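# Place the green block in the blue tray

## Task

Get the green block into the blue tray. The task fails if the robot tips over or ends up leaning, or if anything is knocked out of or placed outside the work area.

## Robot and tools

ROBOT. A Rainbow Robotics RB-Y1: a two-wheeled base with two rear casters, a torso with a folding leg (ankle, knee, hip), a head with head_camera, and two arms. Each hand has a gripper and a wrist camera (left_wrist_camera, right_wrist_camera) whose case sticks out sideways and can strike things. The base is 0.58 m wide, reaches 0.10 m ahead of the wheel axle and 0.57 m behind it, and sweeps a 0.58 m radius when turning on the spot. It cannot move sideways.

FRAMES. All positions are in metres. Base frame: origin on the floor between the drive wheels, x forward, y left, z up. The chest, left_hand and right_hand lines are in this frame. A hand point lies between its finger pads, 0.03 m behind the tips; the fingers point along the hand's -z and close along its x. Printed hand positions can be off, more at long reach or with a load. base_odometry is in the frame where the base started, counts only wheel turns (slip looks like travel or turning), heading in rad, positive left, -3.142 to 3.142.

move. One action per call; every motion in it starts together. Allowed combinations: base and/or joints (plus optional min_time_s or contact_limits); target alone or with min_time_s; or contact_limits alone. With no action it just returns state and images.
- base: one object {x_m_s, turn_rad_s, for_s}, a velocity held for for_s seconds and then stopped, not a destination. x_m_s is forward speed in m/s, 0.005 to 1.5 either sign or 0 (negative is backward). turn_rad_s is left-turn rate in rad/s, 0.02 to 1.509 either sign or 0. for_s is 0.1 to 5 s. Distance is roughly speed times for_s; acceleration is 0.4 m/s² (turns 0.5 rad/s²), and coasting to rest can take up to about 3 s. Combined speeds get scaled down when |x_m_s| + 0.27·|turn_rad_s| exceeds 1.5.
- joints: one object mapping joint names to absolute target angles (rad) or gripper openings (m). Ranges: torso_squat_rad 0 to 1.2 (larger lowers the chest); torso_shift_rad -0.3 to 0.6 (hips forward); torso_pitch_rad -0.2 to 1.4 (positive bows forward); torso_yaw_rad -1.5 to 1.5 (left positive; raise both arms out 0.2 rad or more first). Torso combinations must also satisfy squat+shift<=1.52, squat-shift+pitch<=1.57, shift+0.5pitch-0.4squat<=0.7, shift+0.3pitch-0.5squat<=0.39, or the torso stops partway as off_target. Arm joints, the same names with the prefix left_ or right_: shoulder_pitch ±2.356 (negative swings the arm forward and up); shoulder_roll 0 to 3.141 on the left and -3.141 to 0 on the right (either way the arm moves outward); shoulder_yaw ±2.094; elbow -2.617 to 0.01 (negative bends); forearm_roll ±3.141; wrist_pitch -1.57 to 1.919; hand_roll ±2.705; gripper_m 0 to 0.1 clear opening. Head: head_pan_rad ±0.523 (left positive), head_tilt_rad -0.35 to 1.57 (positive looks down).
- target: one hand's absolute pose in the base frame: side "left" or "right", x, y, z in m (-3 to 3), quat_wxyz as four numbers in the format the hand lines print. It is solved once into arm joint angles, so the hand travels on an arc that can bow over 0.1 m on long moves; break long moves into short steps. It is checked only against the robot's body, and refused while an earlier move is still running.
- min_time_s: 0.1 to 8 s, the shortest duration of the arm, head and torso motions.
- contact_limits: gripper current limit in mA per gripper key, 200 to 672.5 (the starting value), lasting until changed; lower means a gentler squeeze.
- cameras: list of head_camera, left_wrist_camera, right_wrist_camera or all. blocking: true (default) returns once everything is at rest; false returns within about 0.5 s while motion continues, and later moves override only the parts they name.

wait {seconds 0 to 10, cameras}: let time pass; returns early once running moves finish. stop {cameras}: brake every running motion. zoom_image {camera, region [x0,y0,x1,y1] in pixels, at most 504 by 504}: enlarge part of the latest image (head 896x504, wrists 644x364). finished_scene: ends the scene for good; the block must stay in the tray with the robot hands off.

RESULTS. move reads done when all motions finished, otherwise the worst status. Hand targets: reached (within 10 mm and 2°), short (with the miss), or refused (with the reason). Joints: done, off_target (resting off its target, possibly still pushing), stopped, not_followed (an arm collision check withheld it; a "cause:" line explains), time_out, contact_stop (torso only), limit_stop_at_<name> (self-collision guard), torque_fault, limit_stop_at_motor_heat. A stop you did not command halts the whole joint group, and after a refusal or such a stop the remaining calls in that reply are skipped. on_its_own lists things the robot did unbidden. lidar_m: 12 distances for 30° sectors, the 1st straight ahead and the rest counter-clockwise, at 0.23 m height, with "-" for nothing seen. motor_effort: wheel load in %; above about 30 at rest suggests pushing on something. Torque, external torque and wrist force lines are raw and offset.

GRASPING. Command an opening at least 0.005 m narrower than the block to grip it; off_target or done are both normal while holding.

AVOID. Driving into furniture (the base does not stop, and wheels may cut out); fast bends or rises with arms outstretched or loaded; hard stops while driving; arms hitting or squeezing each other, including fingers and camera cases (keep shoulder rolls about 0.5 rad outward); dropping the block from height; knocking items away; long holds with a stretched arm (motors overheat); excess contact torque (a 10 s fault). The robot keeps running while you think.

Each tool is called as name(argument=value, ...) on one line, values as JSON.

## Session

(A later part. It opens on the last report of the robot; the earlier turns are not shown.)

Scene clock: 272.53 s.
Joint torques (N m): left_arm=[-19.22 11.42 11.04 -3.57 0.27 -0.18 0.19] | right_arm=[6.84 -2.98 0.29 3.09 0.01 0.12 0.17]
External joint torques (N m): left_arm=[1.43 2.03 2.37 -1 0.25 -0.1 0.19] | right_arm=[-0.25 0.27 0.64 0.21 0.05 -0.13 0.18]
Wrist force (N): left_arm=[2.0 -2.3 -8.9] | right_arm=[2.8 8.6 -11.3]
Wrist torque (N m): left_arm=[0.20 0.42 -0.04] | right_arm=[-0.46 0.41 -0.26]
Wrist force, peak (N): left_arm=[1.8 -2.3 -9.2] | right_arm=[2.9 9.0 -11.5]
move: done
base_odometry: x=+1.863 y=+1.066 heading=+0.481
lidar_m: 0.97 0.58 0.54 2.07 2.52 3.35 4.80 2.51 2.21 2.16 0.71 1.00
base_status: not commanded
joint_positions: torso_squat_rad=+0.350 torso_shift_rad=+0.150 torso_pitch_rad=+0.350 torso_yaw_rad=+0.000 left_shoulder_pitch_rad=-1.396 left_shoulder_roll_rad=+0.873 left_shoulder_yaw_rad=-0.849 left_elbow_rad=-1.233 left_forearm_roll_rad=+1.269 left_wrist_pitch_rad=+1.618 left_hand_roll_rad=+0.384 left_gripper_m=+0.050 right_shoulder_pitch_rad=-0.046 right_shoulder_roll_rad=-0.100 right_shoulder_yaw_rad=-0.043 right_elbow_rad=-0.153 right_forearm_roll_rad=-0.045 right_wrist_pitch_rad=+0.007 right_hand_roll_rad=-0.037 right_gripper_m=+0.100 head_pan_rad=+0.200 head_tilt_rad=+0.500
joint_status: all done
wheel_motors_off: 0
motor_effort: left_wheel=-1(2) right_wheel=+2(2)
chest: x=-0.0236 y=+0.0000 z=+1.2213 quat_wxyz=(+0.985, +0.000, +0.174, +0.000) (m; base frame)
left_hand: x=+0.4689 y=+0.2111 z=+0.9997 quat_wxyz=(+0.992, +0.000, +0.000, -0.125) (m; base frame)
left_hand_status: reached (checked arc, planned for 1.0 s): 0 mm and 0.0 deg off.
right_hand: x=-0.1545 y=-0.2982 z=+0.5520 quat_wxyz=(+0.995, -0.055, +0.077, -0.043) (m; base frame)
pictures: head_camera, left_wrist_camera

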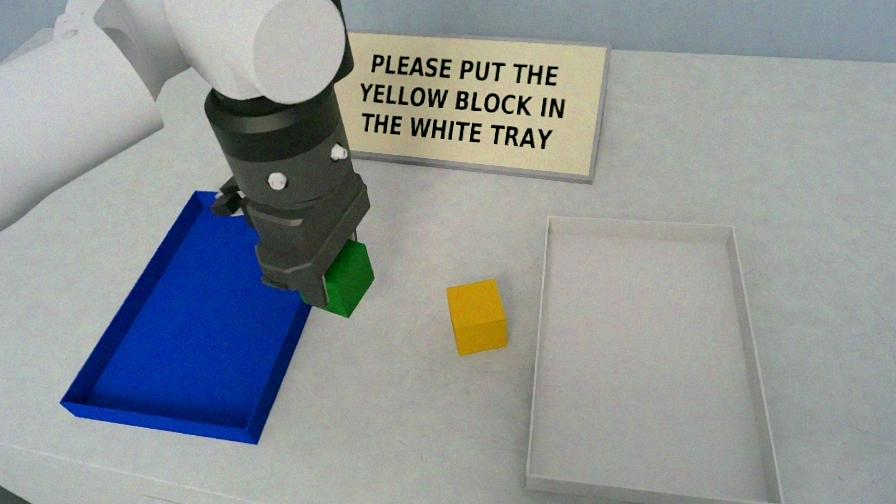

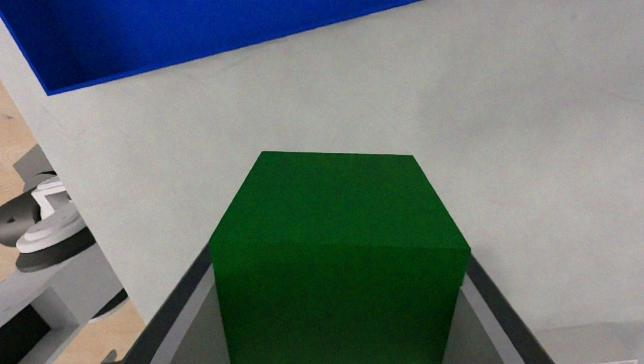

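move(target={"side": "left", "x": 0.5, "y": 0.375, "z": 0.99, "quat_wxyz": [0.992, 0, 0, -0.125]}, min_time_s=1.3, cameras=[])

move(target={"side": "left", "x": 0.5, "y": 0.375, "z": 0.927, "quat_wxyz": [0.992, 0, 0, -0.125]}, min_time_s=1.0, cameras=["head_camera", "left_wrist_camera"])

zoom_image(camera="head_camera", region=[120, 200, 320, 380])

Scene clock: 289.63 s.
Joint torques (N m): left_arm=[-19.64 14.46 7.72 -1.8 0.41 -0.49 0.31] | right_arm=[6.9 -3.21 0.24 3.07 0.1 0.23 0.21]
External joint torques (N m): left_arm=[1.11 2.23 2.28 0.43 0.39 -0.37 0.31] | right_arm=[-0.19 0.04 0.59 0.19 0.14 -0.02 0.22]
Wrist force (N): left_arm=[2.4 -2.4 -8.7] | right_arm=[2.9 8.7 -11.0]
Wrist torque (N m): left_arm=[0.17 0.47 0.04] | right_arm=[-0.45 0.43 -0.25]
Wrist force, peak (N): left_arm=[1.5 -2.8 -9.3] | right_arm=[3.0 9.0 -11.5]
move: done
base_odometry: x=+1.863 y=+1.066 heading=+0.481
lidar_m: 0.97 0.58 0.54 2.08 2.51 3.35 4.80 2.52 2.20 2.14 0.71 1.00
base_status: not commanded
joint_positions: torso_squat_rad=+0.350 torso_shift_rad=+0.150 torso_pitch_rad=+0.350 torso_yaw_rad=+0.000 left_shoulder_pitch_rad=-1.427 left_shoulder_roll_rad=+0.936 left_shoulder_yaw_rad=-0.818 left_elbow_rad=-0.647 left_forearm_roll_rad=+1.294 left_wrist_pitch_rad=+1.509 left_hand_roll_rad=-0.227 left_gripper_m=+0.050 right_shoulder_pitch_rad=-0.046 right_shoulder_roll_rad=-0.100 right_shoulder_yaw_rad=-0.043 right_elbow_rad=-0.153 right_forearm_roll_rad=-0.045 right_wrist_pitch_rad=+0.007 right_hand_roll_rad=-0.037 right_gripper_m=+0.100 head_pan_rad=+0.200 head_tilt_rad=+0.500
joint_status: all done
wheel_motors_off: 0
motor_effort: left_wheel=-2(2) right_wheel=+2(2)
chest: x=-0.0236 y=+0.0000 z=+1.2213 quat_wxyz=(+0.985, +0.000, +0.174, +0.000) (m; base frame)
left_hand: x=+0.4995 y=+0.3749 z=+0.9899 quat_wxyz=(+0.992, +0.001, -0.001, -0.125) (m; base frame)
left_hand_status: reached (checked arc, planned for 1.3 s): 1 mm and 0.2 deg off.
right_hand: x=-0.1545 y=-0.2982 z=+0.5520 quat_wxyz=(+0.995, -0.055, +0.077, -0.043) (m; base frame)
pictures: none
No camera images: "cameras" was empty.

Scene clock: 290.97 s.
Joint torques (N m): left_arm=[-20.66 13.72 1.23 -1.44 0.3 -0.37 0.11] | right_arm=[6.37 -2.99 -0.03 2.79 0.02 0.14 0.08]
External joint torques (N m): left_arm=[0.58 1.95 -1.56 0.71 0.28 -0.23 0.11] | right_arm=[-0.72 0.26 0.32 -0.09 0.06 -0.11 0.09]
Wrist force (N): left_arm=[2.4 -2.3 -8.5] | right_arm=[2.6 9.0 -11.5]
Wrist torque (N m): left_arm=[0.18 0.48 0.03] | right_arm=[-0.51 0.41 -0.26]
Wrist force, peak (N): left_arm=[1.8 -2.8 -9.2] | right_arm=[2.8 8.9 -11.6]
move: done
base_odometry: x=+1.863 y=+1.066 heading=+0.481
lidar_m: 0.97 0.58 0.54 2.08 2.51 3.35 4.80 2.51 2.20 2.16 0.71 1.00
base_status: not commanded
joint_positions: torso_squat_rad=+0.350 torso_shift_rad=+0.150 torso_pitch_rad=+0.350 torso_yaw_rad=+0.000 left_shoulder_pitch_rad=-1.433 left_shoulder_roll_rad=+0.762 left_shoulder_yaw_rad=-0.831 left_elbow_rad=-0.314 left_forearm_roll_rad=+1.274 left_wrist_pitch_rad=+1.343 left_hand_roll_rad=-0.392 left_gripper_m=+0.050 right_shoulder_pitch_rad=-0.046 right_shoulder_roll_rad=-0.100 right_shoulder_yaw_rad=-0.043 right_elbow_rad=-0.153 right_forearm_roll_rad=-0.045 right_wrist_pitch_rad=+0.007 right_hand_roll_rad=-0.037 right_gripper_m=+0.100 head_pan_rad=+0.200 head_tilt_rad=+0.500
joint_status: all done
wheel_motors_off: 0
motor_effort: left_wheel=-1(2) right_wheel=+2(2)
chest: x=-0.0236 y=+0.0000 z=+1.2213 quat_wxyz=(+0.985, +0.000, +0.174, +0.000) (m; base frame)
left_hand: x=+0.4993 y=+0.3746 z=+0.9270 quat_wxyz=(+0.992, +0.002, -0.004, -0.125) (m; base frame)
left_hand_status: reached (checked arc, planned for 1.0 s): 1 mm and 0.6 deg off.
right_hand: x=-0.1545 y=-0.2982 z=+0.5520 quat_wxyz=(+0.995, -0.055, +0.077, -0.043) (m; base frame)
pictures: head_camera, left_wrist_camera

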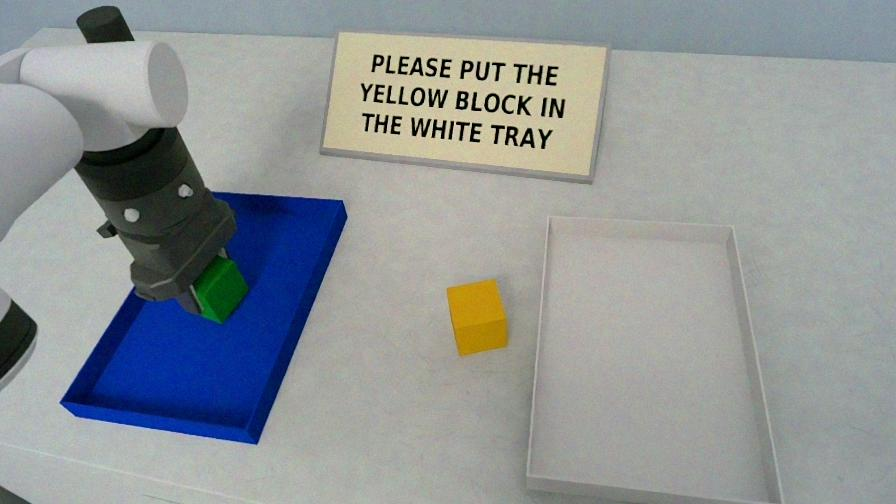

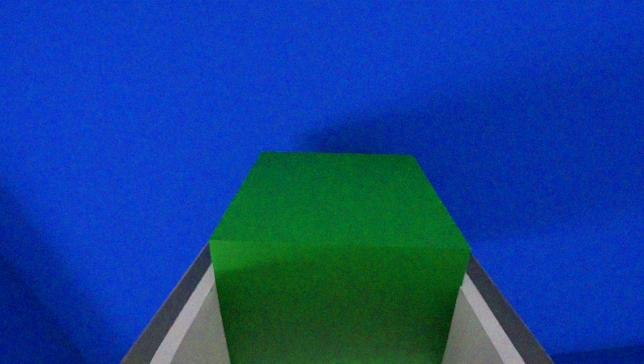

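Scaled by 2.520.

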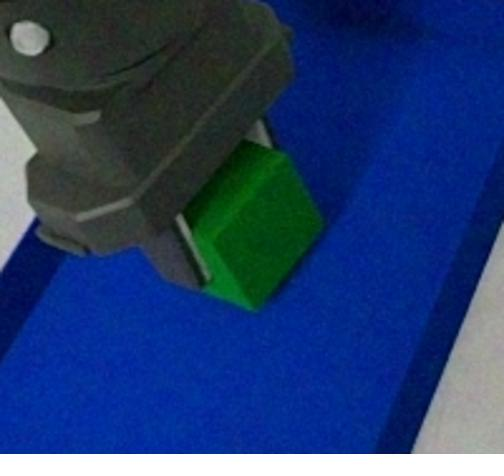

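move(target={"side": "left", "x": 0.48, "y": 0.36, "z": 0.922, "quat_wxyz": [0.992, 0, 0, -0.125]}, min_time_s=0.6, cameras=["head_camera", "left_wrist_camera"])

zoom_image(camera="head_camera", region=[160, 230, 300, 360])

Scene clock: 296.83 s.
Joint torques (N m): left_arm=[-18.99 14.23 7.96 -3.26 0.39 -0.22 -0.14] | right_arm=[7.03 -2.8 0.23 2.92 -0.01 0.24 0.23]
External joint torques (N m): left_arm=[0.89 1.59 2.01 -1.07 0.36 -0.13 -0.14] | right_arm=[-0.07 0.45 0.58 0.05 0.03 -0.01 0.24]
Wrist force (N): left_arm=[2.2 -2.1 -8.4] | right_arm=[2.7 8.7 -11.4]
Wrist torque (N m): left_arm=[0.18 0.44 -0.06] | right_arm=[-0.47 0.42 -0.27]
Wrist force, peak (N): left_arm=[3.6 -3.6 -8.2] | right_arm=[2.8 8.8 -11.9]
move: done
base_odometry: x=+1.863 y=+1.066 heading=+0.481
lidar_m: 0.97 0.58 0.54 2.08 2.51 3.35 4.80 2.50 2.19 2.15 0.71 0.99
base_status: not commanded
joint_positions: torso_squat_rad=+0.350 torso_shift_rad=+0.150 torso_pitch_rad=+0.350 torso_yaw_rad=+0.000 left_shoulder_pitch_rad=-1.280 left_shoulder_roll_rad=+0.899 left_shoulder_yaw_rad=-0.821 left_elbow_rad=-0.737 left_forearm_roll_rad=+1.282 left_wrist_pitch_rad=+1.396 left_hand_roll_rad=-0.158 left_gripper_m=+0.050 right_shoulder_pitch_rad=-0.046 right_shoulder_roll_rad=-0.100 right_shoulder_yaw_rad=-0.043 right_elbow_rad=-0.153 right_forearm_roll_rad=-0.045 right_wrist_pitch_rad=+0.007 right_hand_roll_rad=-0.037 right_gripper_m=+0.100 head_pan_rad=+0.200 head_tilt_rad=+0.500
joint_status: all done
wheel_motors_off: 0
motor_effort: left_wheel=-1(2) right_wheel=+2(2)
chest: x=-0.0236 y=+0.0000 z=+1.2213 quat_wxyz=(+0.985, +0.000, +0.174, +0.000) (m; base frame)
left_hand: x=+0.4793 y=+0.3596 z=+0.9220 quat_wxyz=(+0.992, -0.003, +0.005, -0.126) (m; base frame)
left_hand_status: reached (checked arc, planned for 0.8 s): 1 mm and 0.7 deg off.
right_hand: x=-0.1545 y=-0.2982 z=+0.5520 quat_wxyz=(+0.995, -0.055, +0.077, -0.043) (m; base frame)
pictures: head_camera, left_wrist_camera

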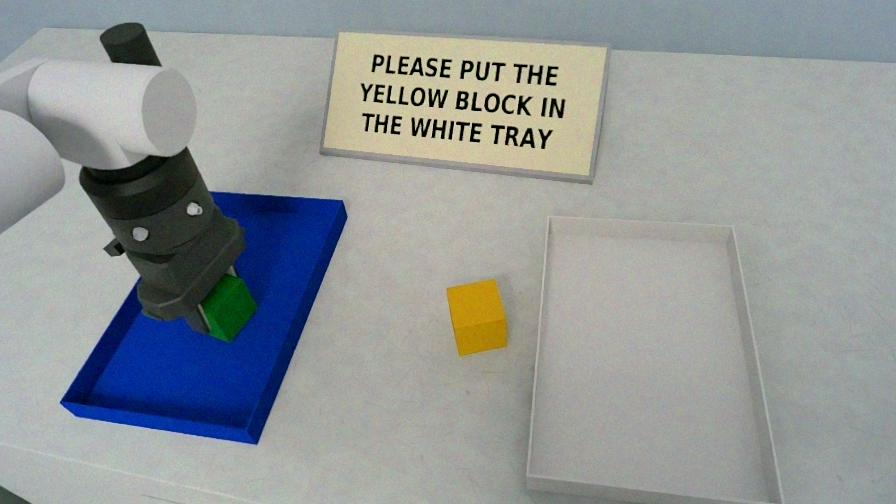

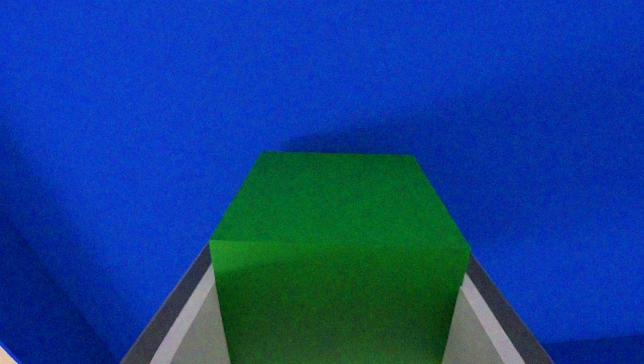

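Scaled by 3.600.

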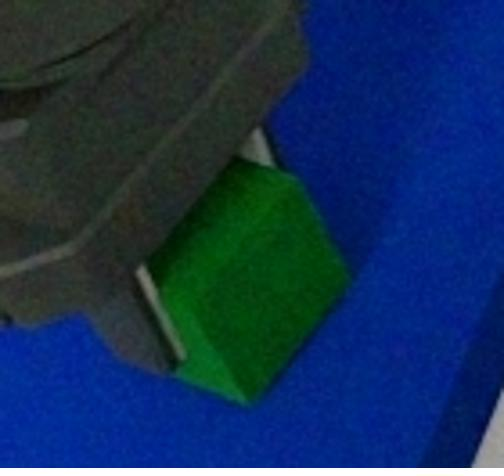

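move(target={"side": "left", "x": 0.48, "y": 0.36, "z": 0.92, "quat_wxyz": [0.992, 0, 0, -0.125]}, min_time_s=0.4, cameras=[])

move(joints={"left_gripper_m": 0.09}, cameras=["left_wrist_camera"])

move(target={"side": "left", "x": 0.48, "y": 0.36, "z": 1.03, "quat_wxyz": [0.992, 0, 0, -0.125]}, min_time_s=0.8, cameras=["head_camera", "left_wrist_camera"])

Scene clock: 306.43 s.
Joint torques (N m): left_arm=[-17.74 15.72 6.7 -3.16 0.06 -0.6 0.23] | right_arm=[6.85 -2.98 0.13 2.98 -0.04 0.24 0.05]
External joint torques (N m): left_arm=[2.05 3.03 0.64 -0.98 0.04 -0.49 0.23] | right_arm=[-0.24 0.27 0.48 0.11 0 -0.01 0.06]
Wrist force (N): left_arm=[2.3 -2.3 -8.7] | right_arm=[2.8 8.4 -11.5]
Wrist torque (N m): left_arm=[0.17 0.44 -0.05] | right_arm=[-0.43 0.43 -0.25]
Wrist force, peak (N): left_arm=[2.3 -2.5 -8.8] | right_arm=[2.7 8.9 -11.5]
move: done
base_odometry: x=+1.863 y=+1.066 heading=+0.481
lidar_m: 0.95 0.58 0.54 2.08 2.52 3.35 4.79 2.52 2.21 2.16 0.71 0.99
base_status: not commanded
joint_positions: torso_squat_rad=+0.350 torso_shift_rad=+0.150 torso_pitch_rad=+0.350 torso_yaw_rad=+0.000 left_shoulder_pitch_rad=-1.270 left_shoulder_roll_rad=+0.904 left_shoulder_yaw_rad=-0.821 left_elbow_rad=-0.755 left_forearm_roll_rad=+1.277 left_wrist_pitch_rad=+1.383 left_hand_roll_rad=-0.146 left_gripper_m=+0.050 right_shoulder_pitch_rad=-0.046 right_shoulder_roll_rad=-0.100 right_shoulder_yaw_rad=-0.043 right_elbow_rad=-0.153 right_forearm_roll_rad=-0.045 right_wrist_pitch_rad=+0.007 right_hand_roll_rad=-0.037 right_gripper_m=+0.100 head_pan_rad=+0.200 head_tilt_rad=+0.500
joint_status: all done
wheel_motors_off: 0
motor_effort: left_wheel=-1(2) right_wheel=+2(2)
chest: x=-0.0236 y=+0.0000 z=+1.2213 quat_wxyz=(+0.985, +0.000, +0.174, +0.000) (m; base frame)
left_hand: x=+0.4799 y=+0.3599 z=+0.9199 quat_wxyz=(+0.992, +0.000, +0.000, -0.125) (m; base frame)
left_hand_status: reached (checked arc, planned for 0.4 s): 0 mm and 0.1 deg off.
right_hand: x=-0.1545 y=-0.2982 z=+0.5520 quat_wxyz=(+0.995, -0.055, +0.077, -0.043) (m; base frame)
pictures: none
No camera images: "cameras" was empty.

Scene clock: 307.37 s.
Joint torques (N m): left_arm=[-18.25 15.52 7.12 -3.12 0.17 -0.52 0.25] | right_arm=[6.98 -2.76 0.16 3.01 -0.04 -0.02 0.08]
External joint torques (N m): left_arm=[1.53 2.83 1.05 -0.94 0.15 -0.41 0.25] | right_arm=[-0.11 0.48 0.51 0.14 0 -0.27 0.09]
Wrist force (N): left_arm=[2.3 -2.1 -7.7] | right_arm=[2.7 8.8 -11.5]
Wrist torque (N m): left_arm=[0.15 0.47 -0.05] | right_arm=[-0.48 0.40 -0.25]
Wrist force, peak (N): left_arm=[2.1 -2.1 -8.6] | right_arm=[2.6 8.9 -11.6]
move: done
base_odometry: x=+1.863 y=+1.066 heading=+0.481
lidar_m: 0.97 0.57 0.54 2.07 2.52 3.36 4.80 2.52 2.21 2.16 0.72 1.01
base_status: not commanded
joint_positions: torso_squat_rad=+0.350 torso_shift_rad=+0.150 torso_pitch_rad=+0.350 torso_yaw_rad=+0.000 left_shoulder_pitch_rad=-1.270 left_shoulder_roll_rad=+0.904 left_shoulder_yaw_rad=-0.821 left_elbow_rad=-0.755 left_forearm_roll_rad=+1.277 left_wrist_pitch_rad=+1.383 left_hand_roll_rad=-0.146 left_gripper_m=+0.090 right_shoulder_pitch_rad=-0.046 right_shoulder_roll_rad=-0.100 right_shoulder_yaw_rad=-0.043 right_elbow_rad=-0.153 right_forearm_roll_rad=-0.045 right_wrist_pitch_rad=+0.007 right_hand_roll_rad=-0.037 right_gripper_m=+0.100 head_pan_rad=+0.200 head_tilt_rad=+0.500
joint_status: all done
wheel_motors_off: 0
motor_effort: left_wheel=-1(2) right_wheel=+2(2)
chest: x=-0.0236 y=+0.0000 z=+1.2213 quat_wxyz=(+0.985, +0.000, +0.174, +0.000) (m; base frame)
left_hand: x=+0.4799 y=+0.3599 z=+0.9199 quat_wxyz=(+0.992, +0.000, +0.000, -0.125) (m; base frame)
right_hand: x=-0.1545 y=-0.2982 z=+0.5520 quat_wxyz=(+0.995, -0.055, +0.077, -0.043) (m; base frame)
pictures: left_wrist_camera

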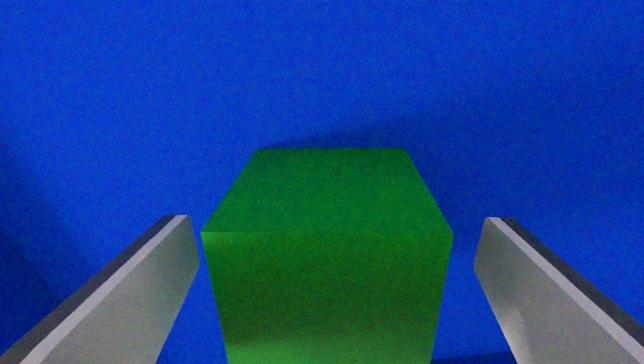

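Scene clock: 308.50 s.
Joint torques (N m): left_arm=[-17.5 13.83 9.21 -2.78 0.18 -0.35 0.11] | right_arm=[6.61 -3.06 -0.22 2.96 0.02 0.24 -0.03]
External joint torques (N m): left_arm=[2.04 1.4 1.52 -0.77 0.16 -0.25 0.11] | right_arm=[-0.48 0.18 0.13 0.09 0.06 -0.01 -0.02]
Wrist force (N): left_arm=[2.2 -2.3 -7.8] | right_arm=[2.6 8.6 -11.4]
Wrist torque (N m): left_arm=[0.20 0.46 -0.04] | right_arm=[-0.45 0.42 -0.26]
Wrist force, peak (N): left_arm=[2.0 -2.4 -8.6] | right_arm=[2.8 8.9 -11.7]
move: done
base_odometry: x=+1.863 y=+1.066 heading=+0.481
lidar_m: 0.97 0.58 0.54 2.08 2.52 3.34 4.80 2.51 2.20 2.15 0.72 1.00
base_status: not commanded
joint_positions: torso_squat_rad=+0.350 torso_shift_rad=+0.150 torso_pitch_rad=+0.350 torso_yaw_rad=+0.000 left_shoulder_pitch_rad=-1.374 left_shoulder_roll_rad=+1.077 left_shoulder_yaw_rad=-0.775 left_elbow_rad=-0.987 left_forearm_roll_rad=+1.338 left_wrist_pitch_rad=+1.619 left_hand_roll_rad=-0.038 left_gripper_m=+0.090 right_shoulder_pitch_rad=-0.046 right_shoulder_roll_rad=-0.100 right_shoulder_yaw_rad=-0.043 right_elbow_rad=-0.153 right_forearm_roll_rad=-0.045 right_wrist_pitch_rad=+0.007 right_hand_roll_rad=-0.037 right_gripper_m=+0.100 head_pan_rad=+0.200 head_tilt_rad=+0.500
joint_status: all done
wheel_motors_off: 0
motor_effort: left_wheel=-1(1) right_wheel=+2(2)
chest: x=-0.0236 y=+0.0000 z=+1.2213 quat_wxyz=(+0.985, +0.000, +0.174, +0.000) (m; base frame)
left_hand: x=+0.4799 y=+0.3601 z=+1.0299 quat_wxyz=(+0.992, +0.000, +0.001, -0.125) (m; base frame)
left_hand_status: reached (checked arc, planned for 0.8 s): 0 mm and 0.1 deg off.
right_hand: x=-0.1545 y=-0.2982 z=+0.5520 quat_wxyz=(+0.995, -0.055, +0.077, -0.043) (m; base frame)
pictures: head_camera, left_wrist_camera

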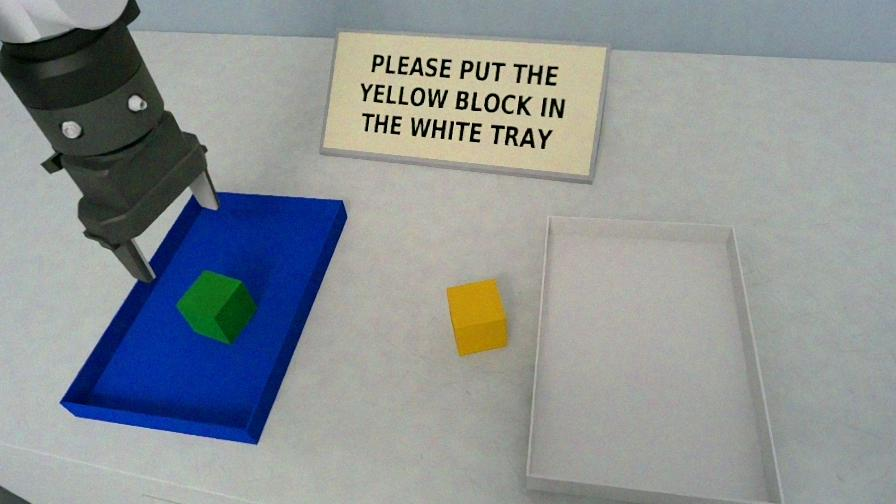

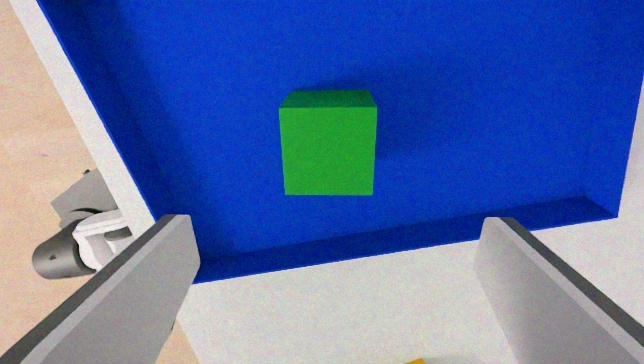

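The green block is in the blue tray and the hand is clear of it.

finished_scene()

The scene is finished: the task was done.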